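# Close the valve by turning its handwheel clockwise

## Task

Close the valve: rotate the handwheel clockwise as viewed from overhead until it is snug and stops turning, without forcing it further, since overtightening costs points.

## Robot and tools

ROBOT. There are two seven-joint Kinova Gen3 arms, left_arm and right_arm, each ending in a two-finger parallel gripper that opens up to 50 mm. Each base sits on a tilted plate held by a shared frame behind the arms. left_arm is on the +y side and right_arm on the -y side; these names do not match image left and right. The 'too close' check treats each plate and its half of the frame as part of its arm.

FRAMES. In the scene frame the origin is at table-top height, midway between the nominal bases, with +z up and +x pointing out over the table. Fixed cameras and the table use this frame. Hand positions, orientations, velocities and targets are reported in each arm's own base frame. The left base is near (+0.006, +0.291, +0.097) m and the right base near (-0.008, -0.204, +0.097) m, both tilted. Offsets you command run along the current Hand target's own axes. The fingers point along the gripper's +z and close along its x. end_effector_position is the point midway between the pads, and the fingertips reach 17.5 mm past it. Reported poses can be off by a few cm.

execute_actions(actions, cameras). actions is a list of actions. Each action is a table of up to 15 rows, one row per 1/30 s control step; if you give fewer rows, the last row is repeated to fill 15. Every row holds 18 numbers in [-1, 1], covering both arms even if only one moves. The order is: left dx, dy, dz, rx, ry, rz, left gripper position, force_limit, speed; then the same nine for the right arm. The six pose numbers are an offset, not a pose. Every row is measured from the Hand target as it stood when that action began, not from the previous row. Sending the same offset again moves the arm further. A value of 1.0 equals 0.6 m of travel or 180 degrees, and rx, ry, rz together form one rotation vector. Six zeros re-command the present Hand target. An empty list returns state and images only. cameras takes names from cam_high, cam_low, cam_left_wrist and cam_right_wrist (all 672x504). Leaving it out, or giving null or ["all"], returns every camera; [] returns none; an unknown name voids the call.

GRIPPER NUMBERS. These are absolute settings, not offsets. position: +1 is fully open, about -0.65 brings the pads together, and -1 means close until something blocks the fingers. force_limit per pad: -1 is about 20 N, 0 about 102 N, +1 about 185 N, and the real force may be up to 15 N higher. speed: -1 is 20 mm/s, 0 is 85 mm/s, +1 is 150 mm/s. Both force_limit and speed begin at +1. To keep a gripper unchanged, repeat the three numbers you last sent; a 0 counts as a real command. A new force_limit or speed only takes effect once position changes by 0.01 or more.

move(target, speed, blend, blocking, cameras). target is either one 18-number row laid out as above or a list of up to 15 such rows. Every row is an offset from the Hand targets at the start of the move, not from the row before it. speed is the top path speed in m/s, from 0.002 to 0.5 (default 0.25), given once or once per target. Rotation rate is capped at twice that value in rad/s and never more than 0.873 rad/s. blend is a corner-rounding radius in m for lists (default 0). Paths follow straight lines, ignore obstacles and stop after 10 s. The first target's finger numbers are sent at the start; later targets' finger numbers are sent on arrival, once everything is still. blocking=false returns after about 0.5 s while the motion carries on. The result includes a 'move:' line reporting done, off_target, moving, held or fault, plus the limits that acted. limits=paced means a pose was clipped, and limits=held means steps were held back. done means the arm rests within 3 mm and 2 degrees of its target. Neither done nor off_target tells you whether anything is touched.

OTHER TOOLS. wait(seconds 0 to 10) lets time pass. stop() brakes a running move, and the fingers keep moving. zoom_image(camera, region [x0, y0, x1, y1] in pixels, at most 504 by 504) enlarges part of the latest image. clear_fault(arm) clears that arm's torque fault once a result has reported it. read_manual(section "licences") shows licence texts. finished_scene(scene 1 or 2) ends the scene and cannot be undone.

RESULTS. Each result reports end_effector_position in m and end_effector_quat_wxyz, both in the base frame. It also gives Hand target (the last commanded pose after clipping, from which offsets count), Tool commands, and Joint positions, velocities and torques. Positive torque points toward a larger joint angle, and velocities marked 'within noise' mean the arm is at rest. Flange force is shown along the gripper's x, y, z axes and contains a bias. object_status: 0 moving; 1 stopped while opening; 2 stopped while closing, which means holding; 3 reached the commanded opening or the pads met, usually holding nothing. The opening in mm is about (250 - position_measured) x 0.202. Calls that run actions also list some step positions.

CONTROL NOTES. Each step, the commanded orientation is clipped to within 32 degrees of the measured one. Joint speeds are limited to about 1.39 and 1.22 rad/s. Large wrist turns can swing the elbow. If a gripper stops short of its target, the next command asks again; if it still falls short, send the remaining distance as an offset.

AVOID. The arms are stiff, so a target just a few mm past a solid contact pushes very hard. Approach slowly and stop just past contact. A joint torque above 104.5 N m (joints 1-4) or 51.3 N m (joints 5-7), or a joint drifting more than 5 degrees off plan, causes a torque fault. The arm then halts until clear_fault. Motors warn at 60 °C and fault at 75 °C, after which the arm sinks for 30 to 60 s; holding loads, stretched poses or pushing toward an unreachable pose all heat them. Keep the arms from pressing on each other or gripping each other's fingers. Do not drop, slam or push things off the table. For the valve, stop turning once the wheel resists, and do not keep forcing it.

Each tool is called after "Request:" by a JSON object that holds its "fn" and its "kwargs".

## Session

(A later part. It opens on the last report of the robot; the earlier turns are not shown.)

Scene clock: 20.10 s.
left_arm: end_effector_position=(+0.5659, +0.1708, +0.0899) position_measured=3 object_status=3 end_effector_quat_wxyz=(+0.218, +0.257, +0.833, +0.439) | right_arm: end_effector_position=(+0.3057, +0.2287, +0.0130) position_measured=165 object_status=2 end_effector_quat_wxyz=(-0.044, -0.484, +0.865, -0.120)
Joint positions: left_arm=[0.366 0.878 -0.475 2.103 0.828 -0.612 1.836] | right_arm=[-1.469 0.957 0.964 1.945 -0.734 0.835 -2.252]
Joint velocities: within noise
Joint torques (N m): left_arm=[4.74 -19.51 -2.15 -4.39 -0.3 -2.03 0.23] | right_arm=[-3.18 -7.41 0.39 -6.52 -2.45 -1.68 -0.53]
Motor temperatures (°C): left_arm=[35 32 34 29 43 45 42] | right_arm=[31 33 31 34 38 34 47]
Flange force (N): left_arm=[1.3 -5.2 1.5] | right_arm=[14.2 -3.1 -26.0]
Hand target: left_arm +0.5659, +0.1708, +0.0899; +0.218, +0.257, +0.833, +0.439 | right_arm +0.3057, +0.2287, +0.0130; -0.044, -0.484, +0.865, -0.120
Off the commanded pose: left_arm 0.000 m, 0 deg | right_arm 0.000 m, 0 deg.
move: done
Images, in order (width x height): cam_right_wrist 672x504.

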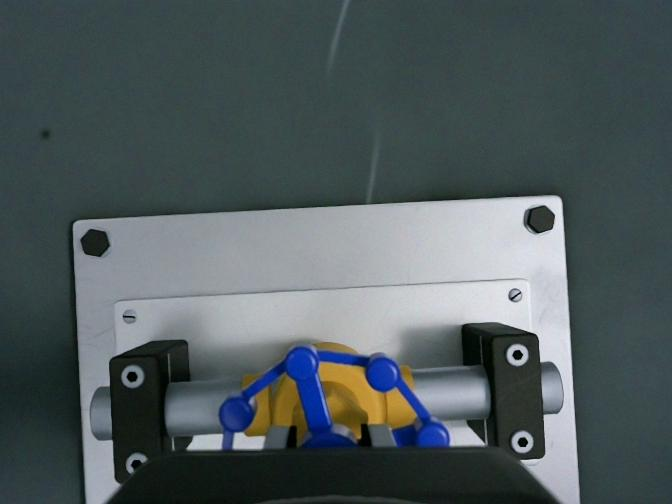

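Request:
{"fn": "move", "kwargs": {"target": [0,0,0,0,0,0,1,1,1,0.0006,0,0.0005,0,0,0.5,-1,0,-1], "speed": 0.45, "cameras": ["cam_low"]}}

Request:
{"fn": "zoom_image", "kwargs": {"camera": "cam_low", "region": [220, 195, 270, 245]}}

Scene clock: 22.67 s.
left_arm: end_effector_position=(+0.5659, +0.1708, +0.0899) position_measured=3 object_status=3 end_effector_quat_wxyz=(+0.218, +0.257, +0.833, +0.439) | right_arm: end_effector_position=(+0.3055, +0.2284, +0.0127) position_measured=165 object_status=2 end_effector_quat_wxyz=(+0.054, +0.269, +0.954, -0.116)
Joint positions: left_arm=[0.366 0.878 -0.475 2.103 0.828 -0.612 1.836] | right_arm=[-1.585 1.206 1.303 1.95 -1.049 1.107 -3.532]
Joint velocities: within noise
Joint torques (N m): left_arm=[4.76 -19.52 -2.19 -4.35 -0.31 -2.07 0.25] | right_arm=[-4.3 -10.63 2.17 -4.11 -1.89 0.89 -0.55]
Motor temperatures (°C): left_arm=[34 33 34 29 43 45 42] | right_arm=[31 33 31 34 38 34 47]
Flange force (N): left_arm=[1.1 -5.2 1.6] | right_arm=[-6.8 -7.8 -16.4]
Hand target: left_arm +0.5659, +0.1708, +0.0899; +0.218, +0.257, +0.833, +0.439 | right_arm +0.3055, +0.2284, +0.0127; +0.054, +0.269, +0.954, -0.116
Off the commanded pose: left_arm 0.000 m, 0 deg | right_arm 0.000 m, 0 deg.
move: done
Images, in order (width x height): cam_low 672x504.

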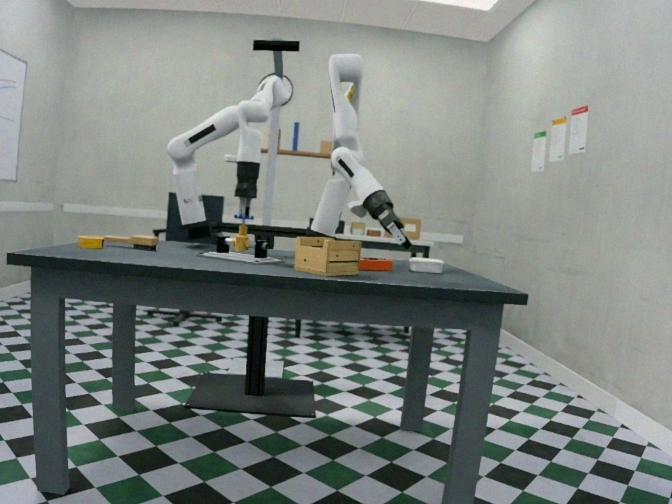

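Scaled by 10.080 from the camera's 672x504 image, which has a finer 960x720 frame.

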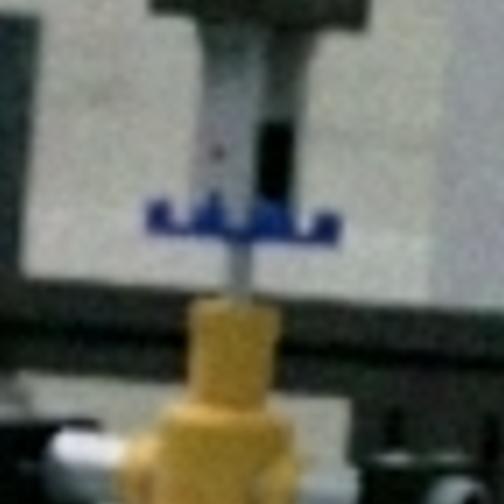

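Request:
{"fn": "move", "kwargs": {"target": [[0,0,0,0,0,0,1,1,1,0,0,-0.0005,0,0,0,0.1,0,-0.5],[0,0,0,0,0,0,1,1,1,0,0,-0.0005,0,0,-0.6667,0.1,0,-0.5],[0,0,0,0,0,0,1,1,1,0,0,-0.0005,0,0,0.6667,0.1,0,-0.5],[0,0,0,0,0,0,1,1,1,0,0,-0.0005,0,0,0.25,0.1,0,-0.5]], "speed": 0.5, "cameras": ["cam_low","cam_right_wrist"]}}

Request:
{"fn": "zoom_image", "kwargs": {"camera": "cam_low", "region": [220, 195, 270, 245]}}

Scene clock: 30.90 s.
left_arm: end_effector_position=(+0.5659, +0.1708, +0.0899) position_measured=3 object_status=3 end_effector_quat_wxyz=(+0.218, +0.257, +0.833, +0.439) | right_arm: end_effector_position=(+0.3055, +0.2284, +0.0130) position_measured=138 object_status=3 end_effector_quat_wxyz=(+0.094, +0.614, +0.779, -0.087)
Joint positions: left_arm=[0.366 0.878 -0.475 2.103 0.828 -0.612 1.836] | right_arm=[-0.801 0.702 -0.107 1.922 0.392 0.735 0.597]
Joint velocities: within noise
Joint torques (N m): left_arm=[4.79 -19.45 -2.12 -4.38 -0.32 -2.04 0.22] | right_arm=[-4.64 -15.17 -1.89 -6.54 -0.03 0.17 -0.1]
Motor temperatures (°C): left_arm=[34 33 34 29 43 45 42] | right_arm=[31 33 31 34 38 34 47]
Flange force (N): left_arm=[1.3 -5.1 1.5] | right_arm=[-4.5 -2.1 -2.3]
Hand target: left_arm +0.5659, +0.1708, +0.0899; +0.218, +0.257, +0.833, +0.439 | right_arm +0.3055, +0.2284, +0.0130; +0.094, +0.614, +0.779, -0.087
Off the commanded pose: left_arm 0.000 m, 0 deg | right_arm 0.000 m, 0 deg.
move: done
Images, in order (width x height): cam_low 672x504, cam_right_wrist 672x504.

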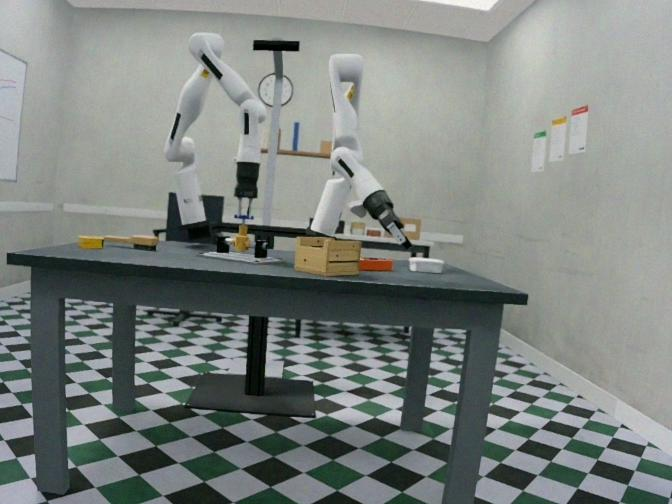

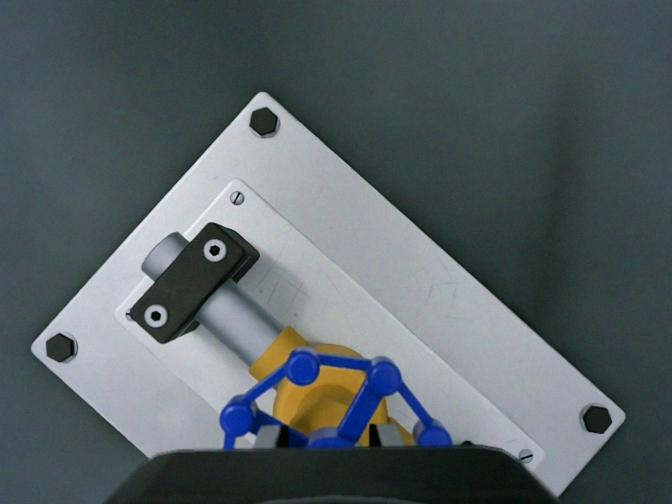

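Scaled by 10.080 from the camera's 672x504 image, which has a finer 960x720 frame.

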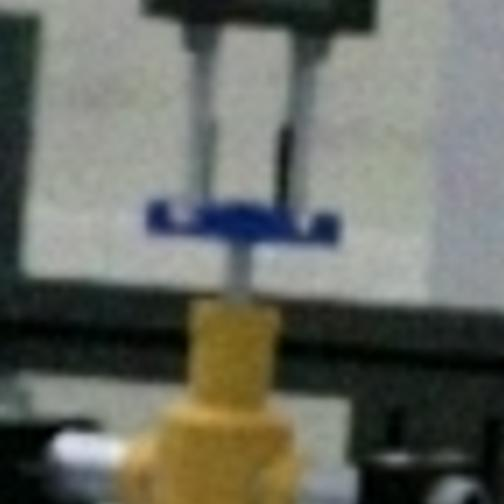

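Request:
{"fn": "move", "kwargs": {"target": [[0,0,0,0,0,0,1,1,1,0,0,0,0,0,0,-1,-0.1,-0.7],[0,0,0,0,0,0,1,1,1,0,0,0.0011,0,0,0.6,-1,-0.1,-0.7],[0,0,0,0,0,0,1,1,1,0,0,0.0022,0,0,-0.8,-1,-0.1,-0.7]], "speed": 0.5, "cameras": ["cam_low"]}}

Request:
{"fn": "zoom_image", "kwargs": {"camera": "cam_low", "region": [220, 195, 270, 245]}}

Scene clock: 36.57 s.
left_arm: end_effector_position=(+0.5659, +0.1708, +0.0899) position_measured=3 object_status=3 end_effector_quat_wxyz=(+0.218, +0.257, +0.833, +0.439) | right_arm: end_effector_position=(+0.3056, +0.2281, +0.0118) position_measured=163 object_status=2 end_effector_quat_wxyz=(-0.054, -0.551, +0.825, -0.116)
Joint positions: left_arm=[0.366 0.878 -0.475 2.103 0.828 -0.612 1.836] | right_arm=[-1.45 0.937 0.923 1.947 -0.697 0.809 -2.13]
Joint velocities: within noise
Joint torques (N m): left_arm=[4.74 -19.45 -2.18 -4.3 -0.28 -2.04 0.24] | right_arm=[-8.76 -17.63 1.06 -3.6 -1.18 5.06 -0.44]
Motor temperatures (°C): left_arm=[34 33 34 29 43 45 42] | right_arm=[31 33 31 34 38 34 47]
Flange force (N): left_arm=[1.1 -5.1 1.6] | right_arm=[0.6 -15.4 14.7]
Hand target: left_arm +0.5659, +0.1708, +0.0899; +0.218, +0.257, +0.833, +0.439 | right_arm +0.3056, +0.2281, +0.0118; -0.054, -0.551, +0.825, -0.116
Off the commanded pose: left_arm 0.000 m, 0 deg | right_arm 0.000 m, 0 deg.
move: done
Images, in order (width x height): cam_low 672x504.

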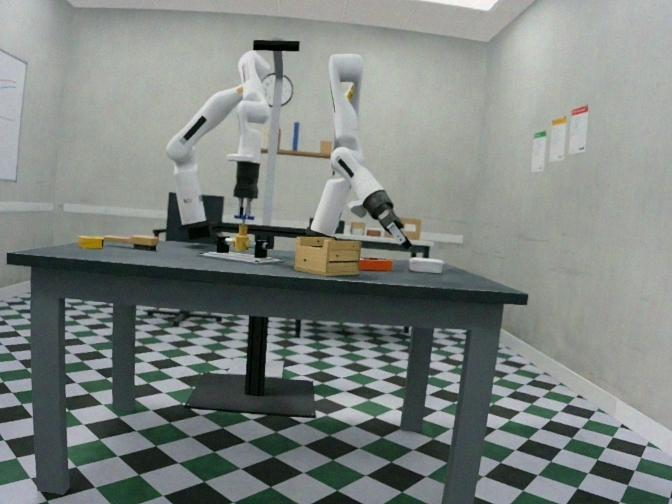

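Scaled by 10.080 from the camera's 672x504 image, which has a finer 960x720 frame.

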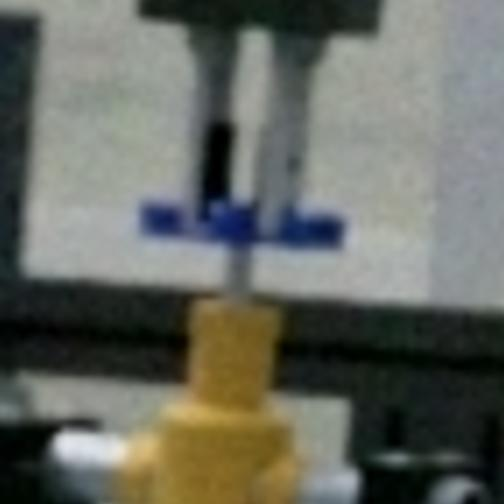

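Request:
{"fn": "move", "kwargs": {"target": [0,0,0,0,0,0,1,1,1,0,-0.0005,0.0018,0,0,0.61,-1,-0.1,-0.7], "speed": 0.5, "cameras": []}}

Scene clock: 39.40 s.
left_arm: end_effector_position=(+0.5659, +0.1708, +0.0899) position_measured=3 object_status=3 end_effector_quat_wxyz=(+0.218, +0.257, +0.833, +0.439) | right_arm: end_effector_position=(+0.3059, +0.2277, +0.0107) position_measured=163 object_status=2 end_effector_quat_wxyz=(+0.064, +0.358, +0.925, -0.111)
Joint positions: left_arm=[0.366 0.878 -0.475 2.103 0.828 -0.612 1.836] | right_arm=[-1.589 1.237 1.332 1.951 -1.079 1.137 -3.695]
Joint velocities: within noise
Joint torques (N m): left_arm=[4.74 -19.44 -2.12 -4.32 -0.31 -2.06 0.26] | right_arm=[-4.26 -12.53 4.72 -10.51 -5.54 -2.3 -0.42]
Motor temperatures (°C): left_arm=[34 33 34 29 43 45 42] | right_arm=[31 33 31 34 38 34 47]
Flange force (N): left_arm=[0.9 -4.9 1.4] | right_arm=[-5.5 -20.7 -18.1]
Hand target: left_arm +0.5659, +0.1708, +0.0899; +0.218, +0.257, +0.833, +0.439 | right_arm +0.3059, +0.2277, +0.0108; +0.064, +0.358, +0.925, -0.111
Off the commanded pose: left_arm 0.000 m, 0 deg | right_arm 0.000 m, 0 deg.
move: done
No camera images: "cameras" was empty.

Request:
{"fn": "move", "kwargs": {"target": [[0,0,0,0,0,0,1,1,1,0,-0.0004,-0.0005,0,0,0,0.1,0,-0.5],[0,0,0,0,0,0,1,1,1,0,-0.0004,-0.0005,0,0,-0.64,0.1,0,-0.5],[0,0,0,0,0,0,1,1,1,0,-0.0004,-0.0005,0,0,0.7,0.1,0,-0.5],[0,0,0,0,0,0,1,1,1,0,-0.0004,-0.0005,0,0,0.056,0.1,0,-0.5]], "speed": 0.5, "cameras": ["cam_right_wrist"]}}

Request:
{"fn": "move", "kwargs": {"target": [[0,0,0,0,0,0,1,1,1,0,0,0,0,0,0,-1,-0.1,-0.7],[0,0,0,0,0,0,1,1,1,0,0,0.0012,0,0,0.6,-1,-0.1,-0.7],[0,0,0,0,0,0,1,1,1,0,0,0.0024,0,0,-0.8,-1,-0.1,-0.7]], "speed": 0.5, "cameras": ["cam_low"]}}

Request:
{"fn": "zoom_image", "kwargs": {"camera": "cam_low", "region": [220, 195, 270, 245]}}

Scene clock: 48.10 s.
left_arm: end_effector_position=(+0.5659, +0.1708, +0.0899) position_measured=3 object_status=3 end_effector_quat_wxyz=(+0.218, +0.257, +0.833, +0.439) | right_arm: end_effector_position=(+0.3057, +0.2276, +0.0111) position_measured=138 object_status=3 end_effector_quat_wxyz=(+0.074, +0.438, +0.890, -0.105)
Joint positions: left_arm=[0.366 0.878 -0.475 2.103 0.828 -0.612 1.836] | right_arm=[-0.721 0.713 -0.221 1.921 0.491 0.762 0.926]
Joint velocities: within noise
Joint torques (N m): left_arm=[4.75 -19.48 -2.12 -4.29 -0.31 -2.01 0.26] | right_arm=[-3.46 -8.1 -0.96 -1.93 -0.27 1.02 -0.08]
Motor temperatures (°C): left_arm=[34 33 34 29 43 45 42] | right_arm=[31 33 31 33 38 34 47]
Flange force (N): left_arm=[0.9 -5.1 1.6] | right_arm=[-3.6 -1.7 -18.6]
Hand target: left_arm +0.5659, +0.1708, +0.0899; +0.218, +0.257, +0.833, +0.439 | right_arm +0.3057, +0.2276, +0.0111; +0.074, +0.438, +0.890, -0.105
Off the commanded pose: left_arm 0.000 m, 0 deg | right_arm 0.000 m, 0 deg.
move: done
Images, in order (width x height): cam_right_wrist 672x504.

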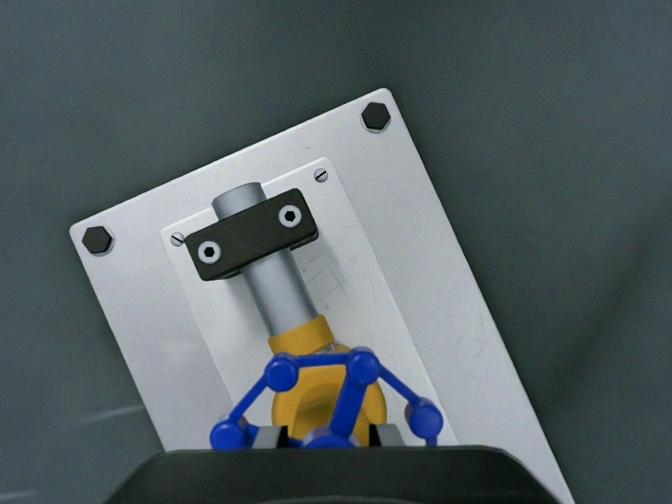

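Scene clock: 53.63 s.
left_arm: end_effector_position=(+0.5659, +0.1708, +0.0899) position_measured=3 object_status=3 end_effector_quat_wxyz=(+0.218, +0.257, +0.833, +0.439) | right_arm: end_effector_position=(+0.3058, +0.2273, +0.0097) position_measured=163 object_status=2 end_effector_quat_wxyz=(+0.077, +0.711, -0.692, +0.102)
Joint positions: left_arm=[0.366 0.878 -0.475 2.103 0.828 -0.612 1.836] | right_arm=[-1.392 0.885 0.812 1.947 -0.583 0.75 -1.818]
Joint velocities: within noise
Joint torques (N m): left_arm=[4.77 -19.51 -2.15 -4.35 -0.32 -2.04 0.21] | right_arm=[-6.09 -5.62 -6.72 6.73 -4.02 8.04 -2.5]
Motor temperatures (°C): left_arm=[34 33 33 29 43 45 42] | right_arm=[31 33 31 33 38 34 47]
Flange force (N): left_arm=[1.2 -5.2 1.6] | right_arm=[8.0 -23.3 -21.9]
Hand target: left_arm +0.5659, +0.1708, +0.0899; +0.218, +0.257, +0.833, +0.439 | right_arm +0.3058, +0.2273, +0.0097; +0.077, +0.711, -0.692, +0.102
Off the commanded pose: left_arm 0.000 m, 0 deg | right_arm 0.000 m, 0 deg.
move: done
Images, in order (width x height): cam_low 672x504.

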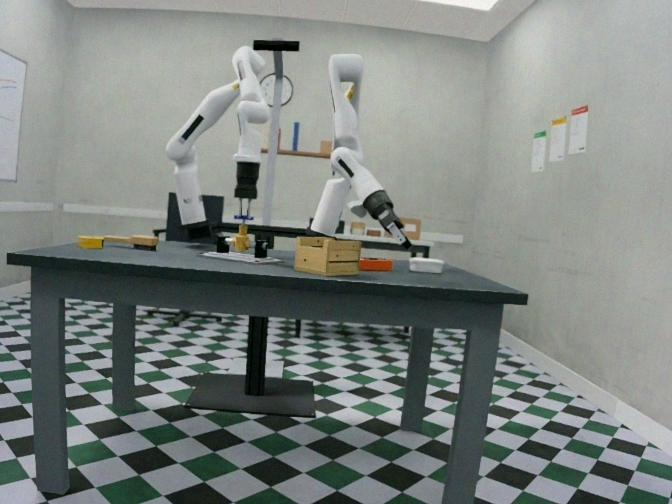

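Scaled by 10.080 from the camera's 672x504 image, which has a finer 960x720 frame.

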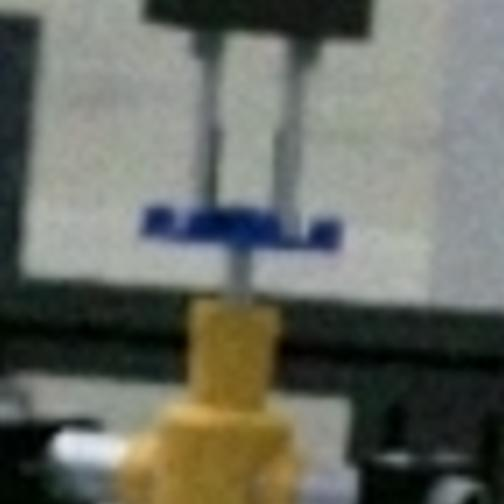

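Request:
{"fn": "move", "kwargs": {"target": [0,0,0,0,0,0,1,1,1,0,0,0,0,0,0,-1,-0.1,-0.7], "cameras": ["cam_right_wrist"]}}

Request:
{"fn": "zoom_image", "kwargs": {"camera": "cam_right_wrist", "region": [190, 330, 490, 480]}}

Scene clock: 54.23 s.
left_arm: end_effector_position=(+0.5659, +0.1708, +0.0899) position_measured=3 object_status=3 end_effector_quat_wxyz=(+0.218, +0.257, +0.833, +0.439) | right_arm: end_effector_position=(+0.3058, +0.2273, +0.0097) position_measured=163 object_status=2 end_effector_quat_wxyz=(+0.077, +0.711, -0.691, +0.102)
Joint positions: left_arm=[0.366 0.878 -0.475 2.103 0.828 -0.612 1.836] | right_arm=[-1.392 0.885 0.812 1.947 -0.583 0.75 -1.818]
Joint velocities: within noise
Joint torques (N m): left_arm=[4.8 -19.47 -2.15 -4.37 -0.32 -2.06 0.23] | right_arm=[-6.14 -5.56 -6.88 6.7 -4.11 8.05 -2.5]
Motor temperatures (°C): left_arm=[34 33 33 29 43 45 42] | right_arm=[31 33 31 33 38 34 47]
Flange force (N): left_arm=[1.2 -5.1 1.6] | right_arm=[8.3 -23.3 -22.3]
Hand target: left_arm +0.5659, +0.1708, +0.0899; +0.218, +0.257, +0.833, +0.439 | right_arm +0.3058, +0.2273, +0.0097; +0.077, +0.711, -0.691, +0.102
Off the commanded pose: left_arm 0.000 m, 0 deg | right_arm 0.000 m, 0 deg.
move: done
Images, in order (width x height): cam_right_wrist 672x504.

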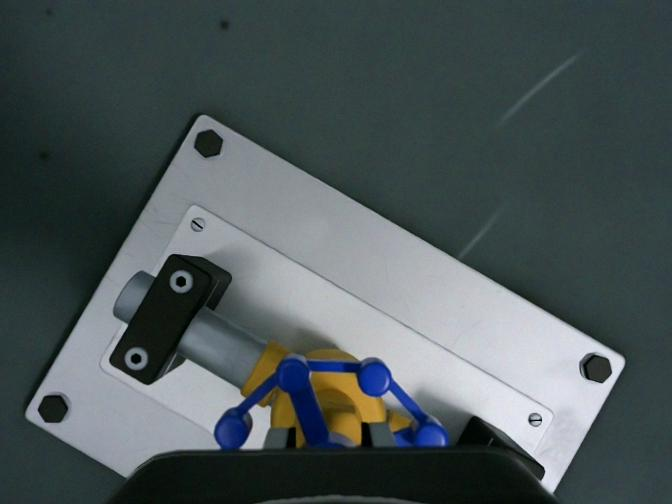

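Scaled by 1.680.

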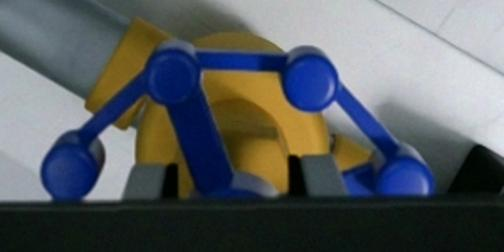

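Request:
{"fn": "move", "kwargs": {"target": [[0,0,0,0,0,0,1,1,1,0,-0.0008,-0.0005,0,0,0,0.1,0,-0.5],[0,0,0,0,0,0,1,1,1,0,-0.0008,-0.0005,0,0,-0.16,0.1,0,-0.5]], "speed": 0.5, "cameras": ["cam_right_wrist"]}}

Request:
{"fn": "move", "kwargs": {"target": [0,0,0,0,0,0,1,1,1,0,0,0,0,0,0,-1,0.6,-0.5], "cameras": ["cam_right_wrist"]}}

Request:
{"fn": "move", "kwargs": {"target": [0,0,0,0,0,0,1,1,1,0,0,0,0,0,0.028,-1,0.6,-0.5], "cameras": ["cam_right_wrist"]}}

Scene clock: 56.30 s.
left_arm: end_effector_position=(+0.5659, +0.1708, +0.0899) position_measured=3 object_status=3 end_effector_quat_wxyz=(+0.218, +0.257, +0.833, +0.439) | right_arm: end_effector_position=(+0.3063, +0.2274, +0.0100) position_measured=138 object_status=3 end_effector_quat_wxyz=(+0.100, +0.861, -0.493, +0.080)
Joint positions: left_arm=[0.366 0.878 -0.475 2.103 0.828 -0.612 1.836] | right_arm=[-1.317 0.828 0.68 1.944 -0.431 0.704 -1.461]
Joint velocities: within noise
Joint torques (N m): left_arm=[4.73 -19.46 -2.15 -4.33 -0.31 -2.03 0.25] | right_arm=[-1.88 -4.36 0.6 0.19 0.51 0.97 -0.1]
Motor temperatures (°C): left_arm=[34 33 33 29 43 45 42] | right_arm=[31 33 31 33 38 34 47]
Flange force (N): left_arm=[1.0 -5.1 1.5] | right_arm=[2.5 -0.2 -25.3]
Hand target: left_arm +0.5659, +0.1708, +0.0899; +0.218, +0.257, +0.833, +0.439 | right_arm +0.3063, +0.2274, +0.0100; +0.100, +0.861, -0.493, +0.080
Off the commanded pose: left_arm 0.000 m, 0 deg | right_arm 0.000 m, 0 deg.
move: done
Images, in order (width x height): cam_right_wrist 672x504.

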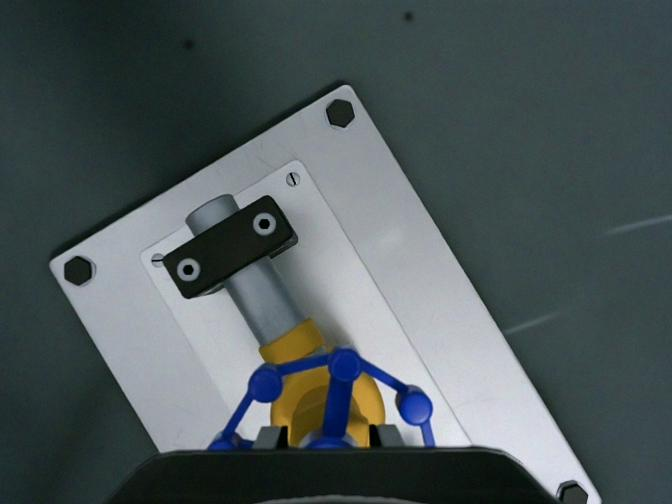

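Scene clock: 56.80 s.
left_arm: end_effector_position=(+0.5659, +0.1708, +0.0899) position_measured=3 object_status=3 end_effector_quat_wxyz=(+0.218, +0.257, +0.833, +0.439) | right_arm: end_effector_position=(+0.3062, +0.2274, +0.0100) position_measured=168 object_status=2 end_effector_quat_wxyz=(+0.100, +0.861, -0.493, +0.080)
Joint positions: left_arm=[0.366 0.878 -0.475 2.103 0.828 -0.612 1.836] | right_arm=[-1.317 0.828 0.679 1.944 -0.43 0.704 -1.461]
Joint velocities: within noise
Joint torques (N m): left_arm=[4.77 -19.5 -2.15 -4.4 -0.31 -2.03 0.22] | right_arm=[-1.66 -4.88 1.21 -0.57 0.47 0.61 -0.21]
Motor temperatures (°C): left_arm=[34 33 33 29 43 45 42] | right_arm=[31 33 31 33 38 34 47]
Flange force (N): left_arm=[1.3 -5.2 1.5] | right_arm=[2.1 1.1 -24.1]
Hand target: left_arm +0.5659, +0.1708, +0.0899; +0.218, +0.257, +0.833, +0.439 | right_arm +0.3062, +0.2274, +0.0100; +0.100, +0.861, -0.493, +0.080
Off the commanded pose: left_arm 0.000 m, 0 deg | right_arm 0.000 m, 0 deg.
move: done
Images, in order (width x height): cam_right_wrist 672x504.

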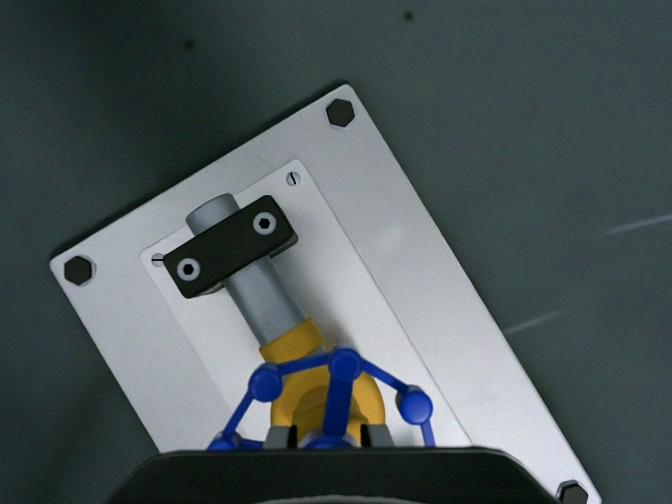

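Scene clock: 57.57 s.
left_arm: end_effector_position=(+0.5659, +0.1708, +0.0899) position_measured=3 object_status=3 end_effector_quat_wxyz=(+0.218, +0.257, +0.833, +0.439) | right_arm: end_effector_position=(+0.3062, +0.2274, +0.0100) position_measured=168 object_status=2 end_effector_quat_wxyz=(+0.096, +0.838, -0.530, +0.084)
Joint positions: left_arm=[0.366 0.878 -0.475 2.103 0.828 -0.612 1.836] | right_arm=[-1.331 0.837 0.703 1.944 -0.457 0.711 -1.523]
Joint velocities: within noise
Joint torques (N m): left_arm=[4.77 -19.48 -2.1 -4.34 -0.31 -2.03 0.22] | right_arm=[-0.16 -5.08 2.63 -0.57 -0.6 0.28 -1.44]
Motor temperatures (°C): left_arm=[34 33 33 29 43 45 42] | right_arm=[31 33 31 33 38 34 47]
Flange force (N): left_arm=[1.1 -5.1 1.5] | right_arm=[1.8 1.8 -24.5]
Hand target: left_arm +0.5659, +0.1708, +0.0899; +0.218, +0.257, +0.833, +0.439 | right_arm +0.3062, +0.2274, +0.0100; +0.096, +0.838, -0.530, +0.084
Off the commanded pose: left_arm 0.000 m, 0 deg | right_arm 0.000 m, 0 deg.
move: done
Images, in order (width x height): cam_right_wrist 672x504.

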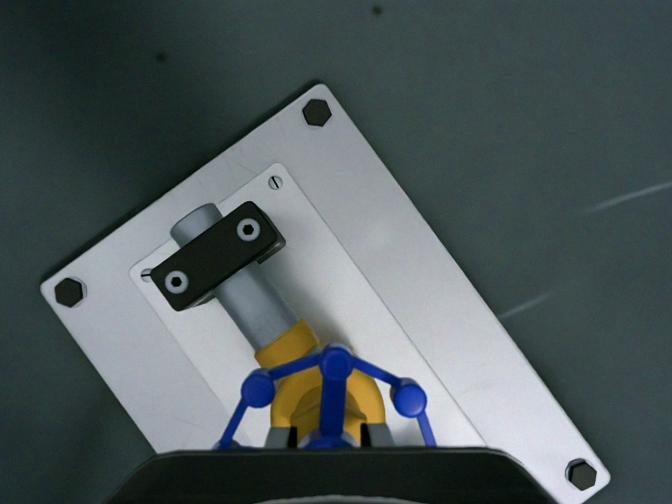

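Request:
{"fn": "move", "kwargs": {"target": [0,0,0,0,0,0,1,1,1,0,0,0,0,0,0.028,-1,0.6,-0.5], "cameras": ["cam_right_wrist"]}}

Request:
{"fn": "move", "kwargs": {"target": [0,0,0,0,0,0,1,1,1,0,0,0,0,0,0.028,-1,0.6,-0.5], "cameras": ["cam_right_wrist"]}}

Scene clock: 58.43 s.
left_arm: end_effector_position=(+0.5659, +0.1708, +0.0899) position_measured=3 object_status=3 end_effector_quat_wxyz=(+0.218, +0.257, +0.833, +0.439) | right_arm: end_effector_position=(+0.3062, +0.2274, +0.0100) position_measured=168 object_status=2 end_effector_quat_wxyz=(+0.092, +0.814, -0.567, +0.089)
Joint positions: left_arm=[0.366 0.878 -0.475 2.103 0.828 -0.612 1.836] | right_arm=[-1.344 0.847 0.726 1.945 -0.485 0.719 -1.585]
Joint velocities: within noise
Joint torques (N m): left_arm=[4.77 -19.51 -2.12 -4.35 -0.32 -2.03 0.25] | right_arm=[0.19 -5.53 2.65 -0.56 -2.14 0.5 -2.69]
Motor temperatures (°C): left_arm=[34 33 33 29 43 45 42] | right_arm=[31 33 31 33 38 34 47]
Flange force (N): left_arm=[1.0 -5.2 1.5] | right_arm=[4.4 1.3 -24.3]
Hand target: left_arm +0.5659, +0.1708, +0.0899; +0.218, +0.257, +0.833, +0.439 | right_arm +0.3062, +0.2274, +0.0100; +0.092, +0.814, -0.567, +0.089
Off the commanded pose: left_arm 0.000 m, 0 deg | right_arm 0.000 m, 0 deg.
move: done
Images, in order (width x height): cam_right_wrist 672x504.

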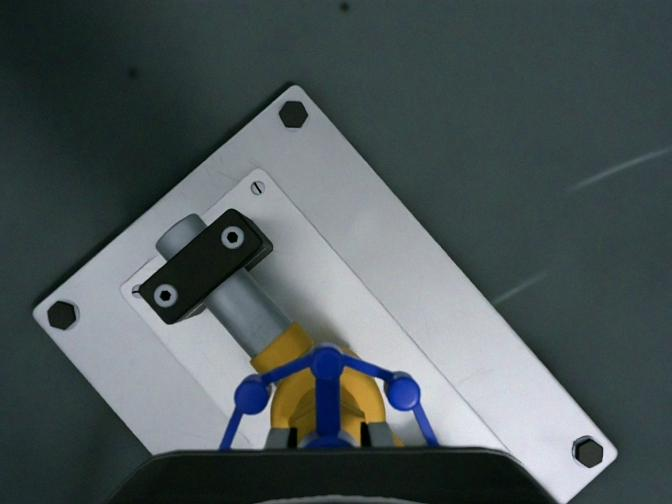

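Scene clock: 59.20 s.
left_arm: end_effector_position=(+0.5659, +0.1708, +0.0899) position_measured=3 object_status=3 end_effector_quat_wxyz=(+0.218, +0.257, +0.833, +0.439) | right_arm: end_effector_position=(+0.3062, +0.2273, +0.0100) position_measured=168 object_status=2 end_effector_quat_wxyz=(+0.088, +0.788, -0.602, +0.093)
Joint positions: left_arm=[0.366 0.878 -0.475 2.103 0.828 -0.612 1.836] | right_arm=[-1.357 0.856 0.75 1.945 -0.511 0.727 -1.647]
Joint velocities: within noise
Joint torques (N m): left_arm=[4.72 -19.45 -2.15 -4.37 -0.3 -2.02 0.23] | right_arm=[0.11 -5.99 2.45 -0.76 -2.62 0.52 -3.01]
Motor temperatures (°C): left_arm=[34 33 33 29 43 45 42] | right_arm=[31 33 31 33 38 34 47]
Flange force (N): left_arm=[1.2 -5.2 1.4] | right_arm=[5.5 0.8 -23.9]
Hand target: left_arm +0.5659, +0.1708, +0.0899; +0.218, +0.257, +0.833, +0.439 | right_arm +0.3062, +0.2274, +0.0100; +0.088, +0.788, -0.602, +0.093
Off the commanded pose: left_arm 0.000 m, 0 deg | right_arm 0.000 m, 0 deg.
move: done
Images, in order (width x height): cam_right_wrist 672x504.

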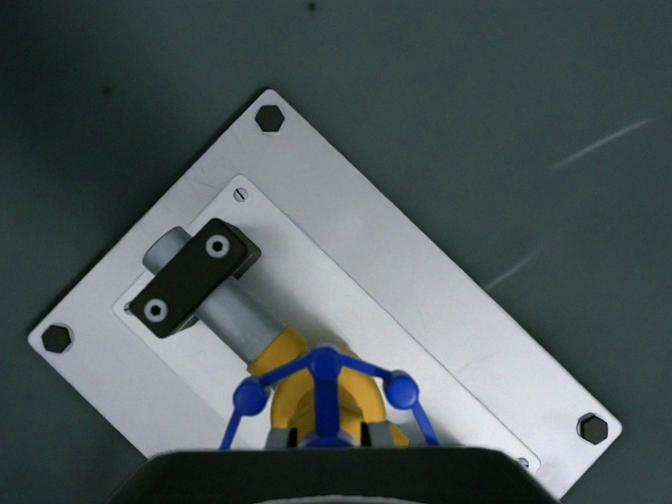

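Request:
{"fn": "move", "kwargs": {"target": [0,0,0,0,0,0,1,1,1,0,0,0,0,0,0.028,-1,0.6,-0.5], "cameras": ["cam_right_wrist"]}}

Request:
{"fn": "move", "kwargs": {"target": [0,0,0,0,0,0,1,1,1,0,0,0,0,0,0.028,-1,0.6,-0.5], "cameras": ["cam_right_wrist"]}}

Scene clock: 60.10 s.
left_arm: end_effector_position=(+0.5659, +0.1708, +0.0899) position_measured=3 object_status=3 end_effector_quat_wxyz=(+0.218, +0.257, +0.833, +0.439) | right_arm: end_effector_position=(+0.3062, +0.2273, +0.0100) position_measured=169 object_status=2 end_effector_quat_wxyz=(+0.084, +0.761, -0.636, +0.096)
Joint positions: left_arm=[0.366 0.878 -0.475 2.103 0.828 -0.612 1.836] | right_arm=[-1.37 0.866 0.773 1.945 -0.538 0.735 -1.71]
Joint velocities: within noise
Joint torques (N m): left_arm=[4.74 -19.5 -2.15 -4.33 -0.32 -2.04 0.23] | right_arm=[0 -6.33 2.4 -0.88 -3.03 0.59 -3.41]
Motor temperatures (°C): left_arm=[34 33 33 29 43 45 42] | right_arm=[31 33 31 33 38 34 47]
Flange force (N): left_arm=[1.0 -5.2 1.6] | right_arm=[6.7 -0.1 -23.2]
Hand target: left_arm +0.5659, +0.1708, +0.0899; +0.218, +0.257, +0.833, +0.439 | right_arm +0.3062, +0.2274, +0.0100; +0.084, +0.761, -0.636, +0.096
Off the commanded pose: left_arm 0.000 m, 0 deg | right_arm 0.000 m, 0 deg.
move: done
Images, in order (width x height): cam_right_wrist 672x504.

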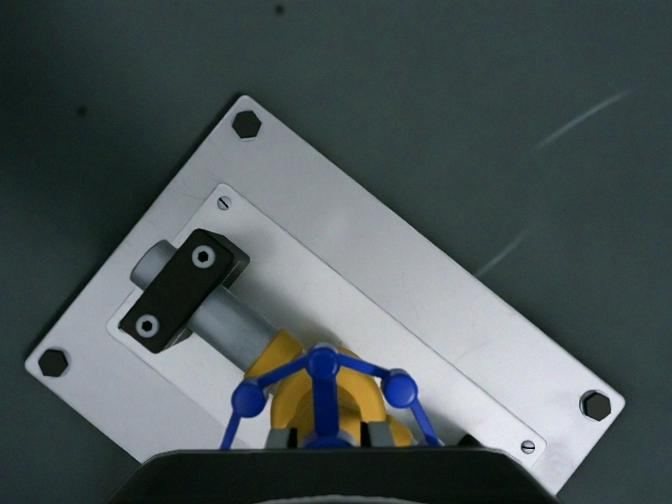

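Scene clock: 60.87 s.
left_arm: end_effector_position=(+0.5659, +0.1708, +0.0899) position_measured=3 object_status=3 end_effector_quat_wxyz=(+0.218, +0.257, +0.833, +0.439) | right_arm: end_effector_position=(+0.3062, +0.2273, +0.0100) position_measured=169 object_status=2 end_effector_quat_wxyz=(+0.080, +0.732, -0.669, +0.100)
Joint positions: left_arm=[0.366 0.878 -0.475 2.103 0.828 -0.612 1.836] | right_arm=[-1.383 0.877 0.796 1.946 -0.564 0.745 -1.772]
Joint velocities: within noise
Joint torques (N m): left_arm=[4.78 -19.51 -2.14 -4.32 -0.29 -2.02 0.25] | right_arm=[0.04 -6.62 2.44 -0.84 -3.4 0.69 -3.52]
Motor temperatures (°C): left_arm=[34 33 33 29 43 45 42] | right_arm=[31 33 31 33 38 34 47]
Flange force (N): left_arm=[1.2 -5.2 1.7] | right_arm=[6.8 -1.0 -23.0]
Hand target: left_arm +0.5659, +0.1708, +0.0899; +0.218, +0.257, +0.833, +0.439 | right_arm +0.3062, +0.2274, +0.0100; +0.080, +0.732, -0.669, +0.100
Off the commanded pose: left_arm 0.000 m, 0 deg | right_arm 0.000 m, 0 deg.
move: done
Images, in order (width x height): cam_right_wrist 672x504.

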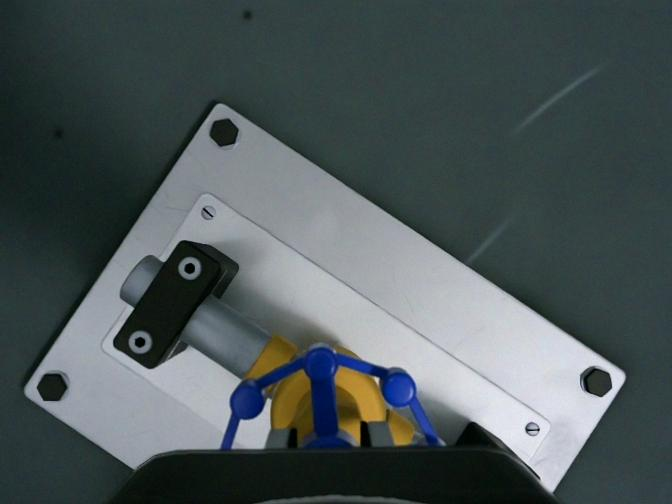

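Request:
{"fn": "move", "kwargs": {"target": [0,0,0,0,0,0,1,1,1,0,0,0.0002,0,0,0.056,-1,0.6,-0.5], "cameras": ["cam_right_wrist"]}}

Scene clock: 61.83 s.
left_arm: end_effector_position=(+0.5659, +0.1708, +0.0899) position_measured=3 object_status=3 end_effector_quat_wxyz=(+0.218, +0.257, +0.833, +0.439) | right_arm: end_effector_position=(+0.3062, +0.2273, +0.0099) position_measured=169 object_status=2 end_effector_quat_wxyz=(+0.071, +0.671, -0.731, +0.107)
Joint positions: left_arm=[0.366 0.878 -0.475 2.103 0.828 -0.612 1.836] | right_arm=[-1.407 0.899 0.842 1.947 -0.616 0.764 -1.899]
Joint velocities: within noise
Joint torques (N m): left_arm=[4.79 -19.46 -2.14 -4.37 -0.31 -2.03 0.25] | right_arm=[0.09 -6.07 1.56 -0.96 -4.67 0.45 -4.2]
Motor temperatures (°C): left_arm=[34 33 33 29 43 45 42] | right_arm=[31 33 31 33 38 34 47]
Flange force (N): left_arm=[1.2 -5.1 1.5] | right_arm=[9.5 -2.8 -27.6]
Hand target: left_arm +0.5659, +0.1708, +0.0899; +0.218, +0.257, +0.833, +0.439 | right_arm +0.3062, +0.2273, +0.0099; +0.071, +0.671, -0.731, +0.107
Off the commanded pose: left_arm 0.000 m, 0 deg | right_arm 0.000 m, 0 deg.
move: done
Images, in order (width x height): cam_right_wrist 672x504.

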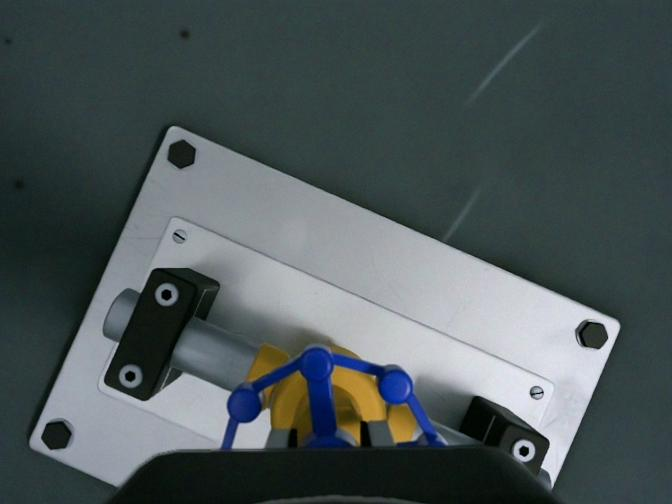

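Request:
{"fn": "move", "kwargs": {"target": [0,0,0,0,0,0,1,1,1,0,0,0,0,0,0.045,-1,0.6,-0.5], "cameras": ["cam_right_wrist"]}}

Request:
{"fn": "zoom_image", "kwargs": {"camera": "cam_right_wrist", "region": [190, 330, 490, 480]}}

Scene clock: 62.73 s.
left_arm: end_effector_position=(+0.5659, +0.1708, +0.0899) position_measured=3 object_status=3 end_effector_quat_wxyz=(+0.218, +0.257, +0.833, +0.439) | right_arm: end_effector_position=(+0.3062, +0.2273, +0.0099) position_measured=169 object_status=2 end_effector_quat_wxyz=(-0.063, -0.617, +0.776, -0.111)
Joint positions: left_arm=[0.366 0.878 -0.475 2.103 0.828 -0.612 1.836] | right_arm=[-1.425 0.918 0.879 1.947 -0.656 0.782 -2.002]
Joint velocities: within noise
Joint torques (N m): left_arm=[4.73 -19.47 -2.16 -4.34 -0.33 -2.06 0.24] | right_arm=[-1.77 -6.92 -0.26 -0.51 -4.77 1.88 -3.82]
Motor temperatures (°C): left_arm=[34 33 33 29 43 45 42] | right_arm=[31 33 31 33 38 34 47]
Flange force (N): left_arm=[0.9 -5.1 1.4] | right_arm=[9.7 -8.2 -24.8]
Hand target: left_arm +0.5659, +0.1708, +0.0899; +0.218, +0.257, +0.833, +0.439 | right_arm +0.3062, +0.2273, +0.0099; -0.063, -0.617, +0.776, -0.111
Off the commanded pose: left_arm 0.000 m, 0 deg | right_arm 0.000 m, 0 deg.
move: done
Images, in order (width x height): cam_right_wrist 672x504.

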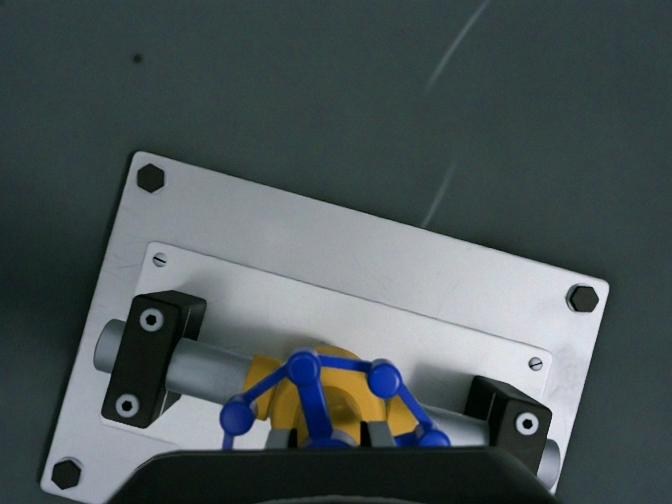

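Scaled by 1.680.

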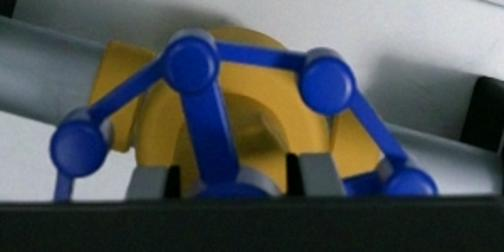

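Request:
{"fn": "move", "kwargs": {"target": [[0,0,0,0,0,0,1,1,1,0,0,0,0,0,0,0.3,0,-0.5],[0,0,0,0,0,0,1,1,1,0,0,-0.15,0,0,0,0.3,0,-0.5]], "speed": 0.2}}

Request:
{"fn": "zoom_image", "kwargs": {"camera": "cam_low", "region": [220, 195, 270, 245]}}

Scene clock: 64.23 s.
left_arm: end_effector_position=(+0.5659, +0.1708, +0.0899) position_measured=3 object_status=3 end_effector_quat_wxyz=(+0.218, +0.257, +0.833, +0.439) | right_arm: end_effector_position=(+0.3027, +0.2499, +0.0969) position_measured=107 object_status=3 end_effector_quat_wxyz=(-0.063, -0.617, +0.776, -0.111)
Joint positions: left_arm=[0.366 0.878 -0.475 2.103 0.828 -0.612 1.836] | right_arm=[-1.535 0.793 1.024 1.839 -0.508 1.018 -2.119]
Joint velocities: within noise
Joint torques (N m): left_arm=[4.75 -19.45 -2.2 -4.3 -0.33 -2.02 0.23] | right_arm=[-3.97 -12.01 4.41 -7.87 0.09 0.05 -0.16]
Motor temperatures (°C): left_arm=[34 33 33 29 43 45 42] | right_arm=[31 33 31 33 38 34 47]
Flange force (N): left_arm=[1.0 -5.2 1.5] | right_arm=[3.6 -1.0 1.3]
Hand target: left_arm +0.5659, +0.1708, +0.0899; +0.218, +0.257, +0.833, +0.439 | right_arm +0.3027, +0.2499, +0.0969; -0.063, -0.617, +0.776, -0.111
Off the commanded pose: left_arm 0.000 m, 0 deg | right_arm 0.000 m, 0 deg.
move: done

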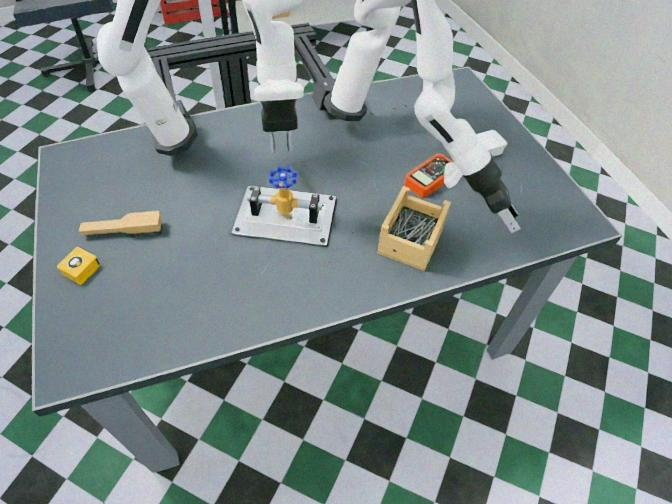

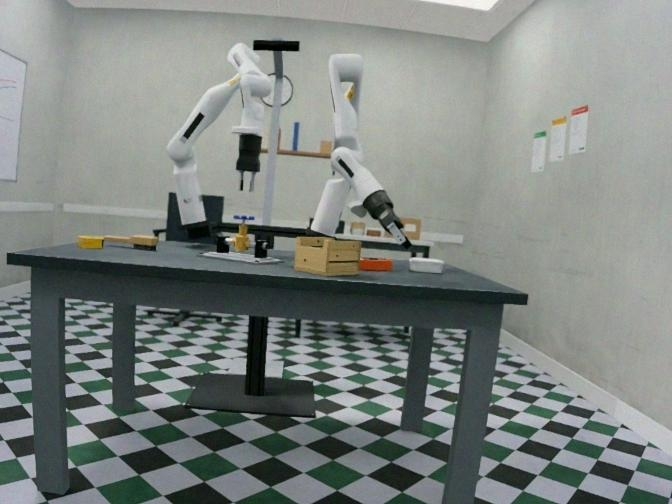

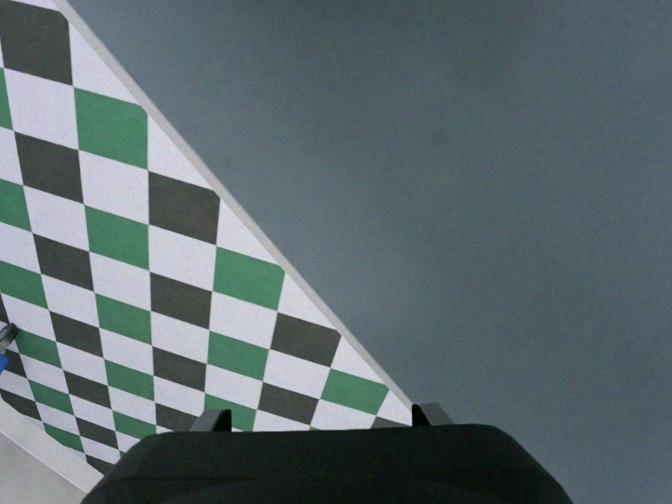

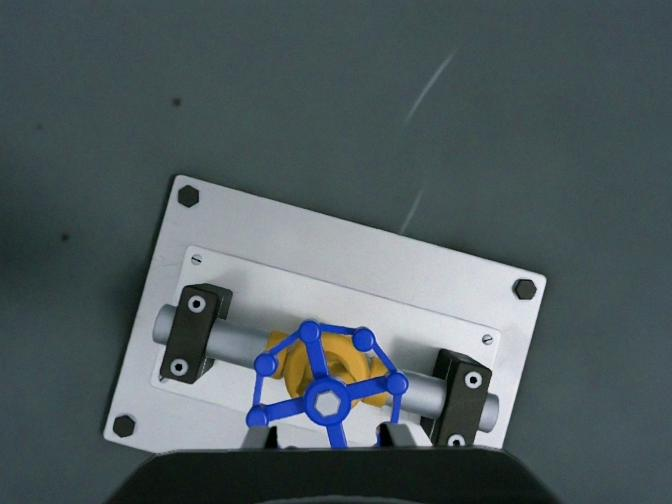

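Scaled by 10.080 from the camera's 672x504 image, which has a finer 960x720 frame.

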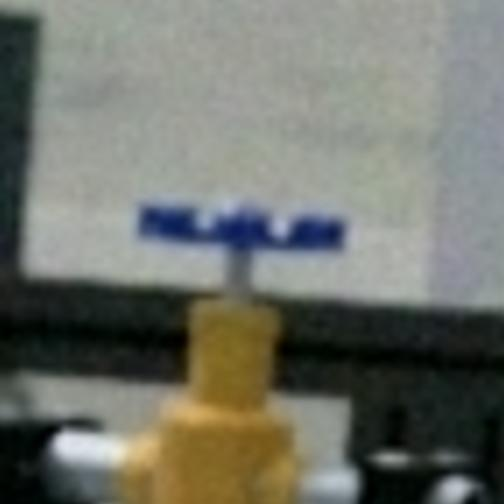

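Request:
{"fn": "finished_scene", "kwargs": {"scene": 1}}

The scene is finished: the task was done.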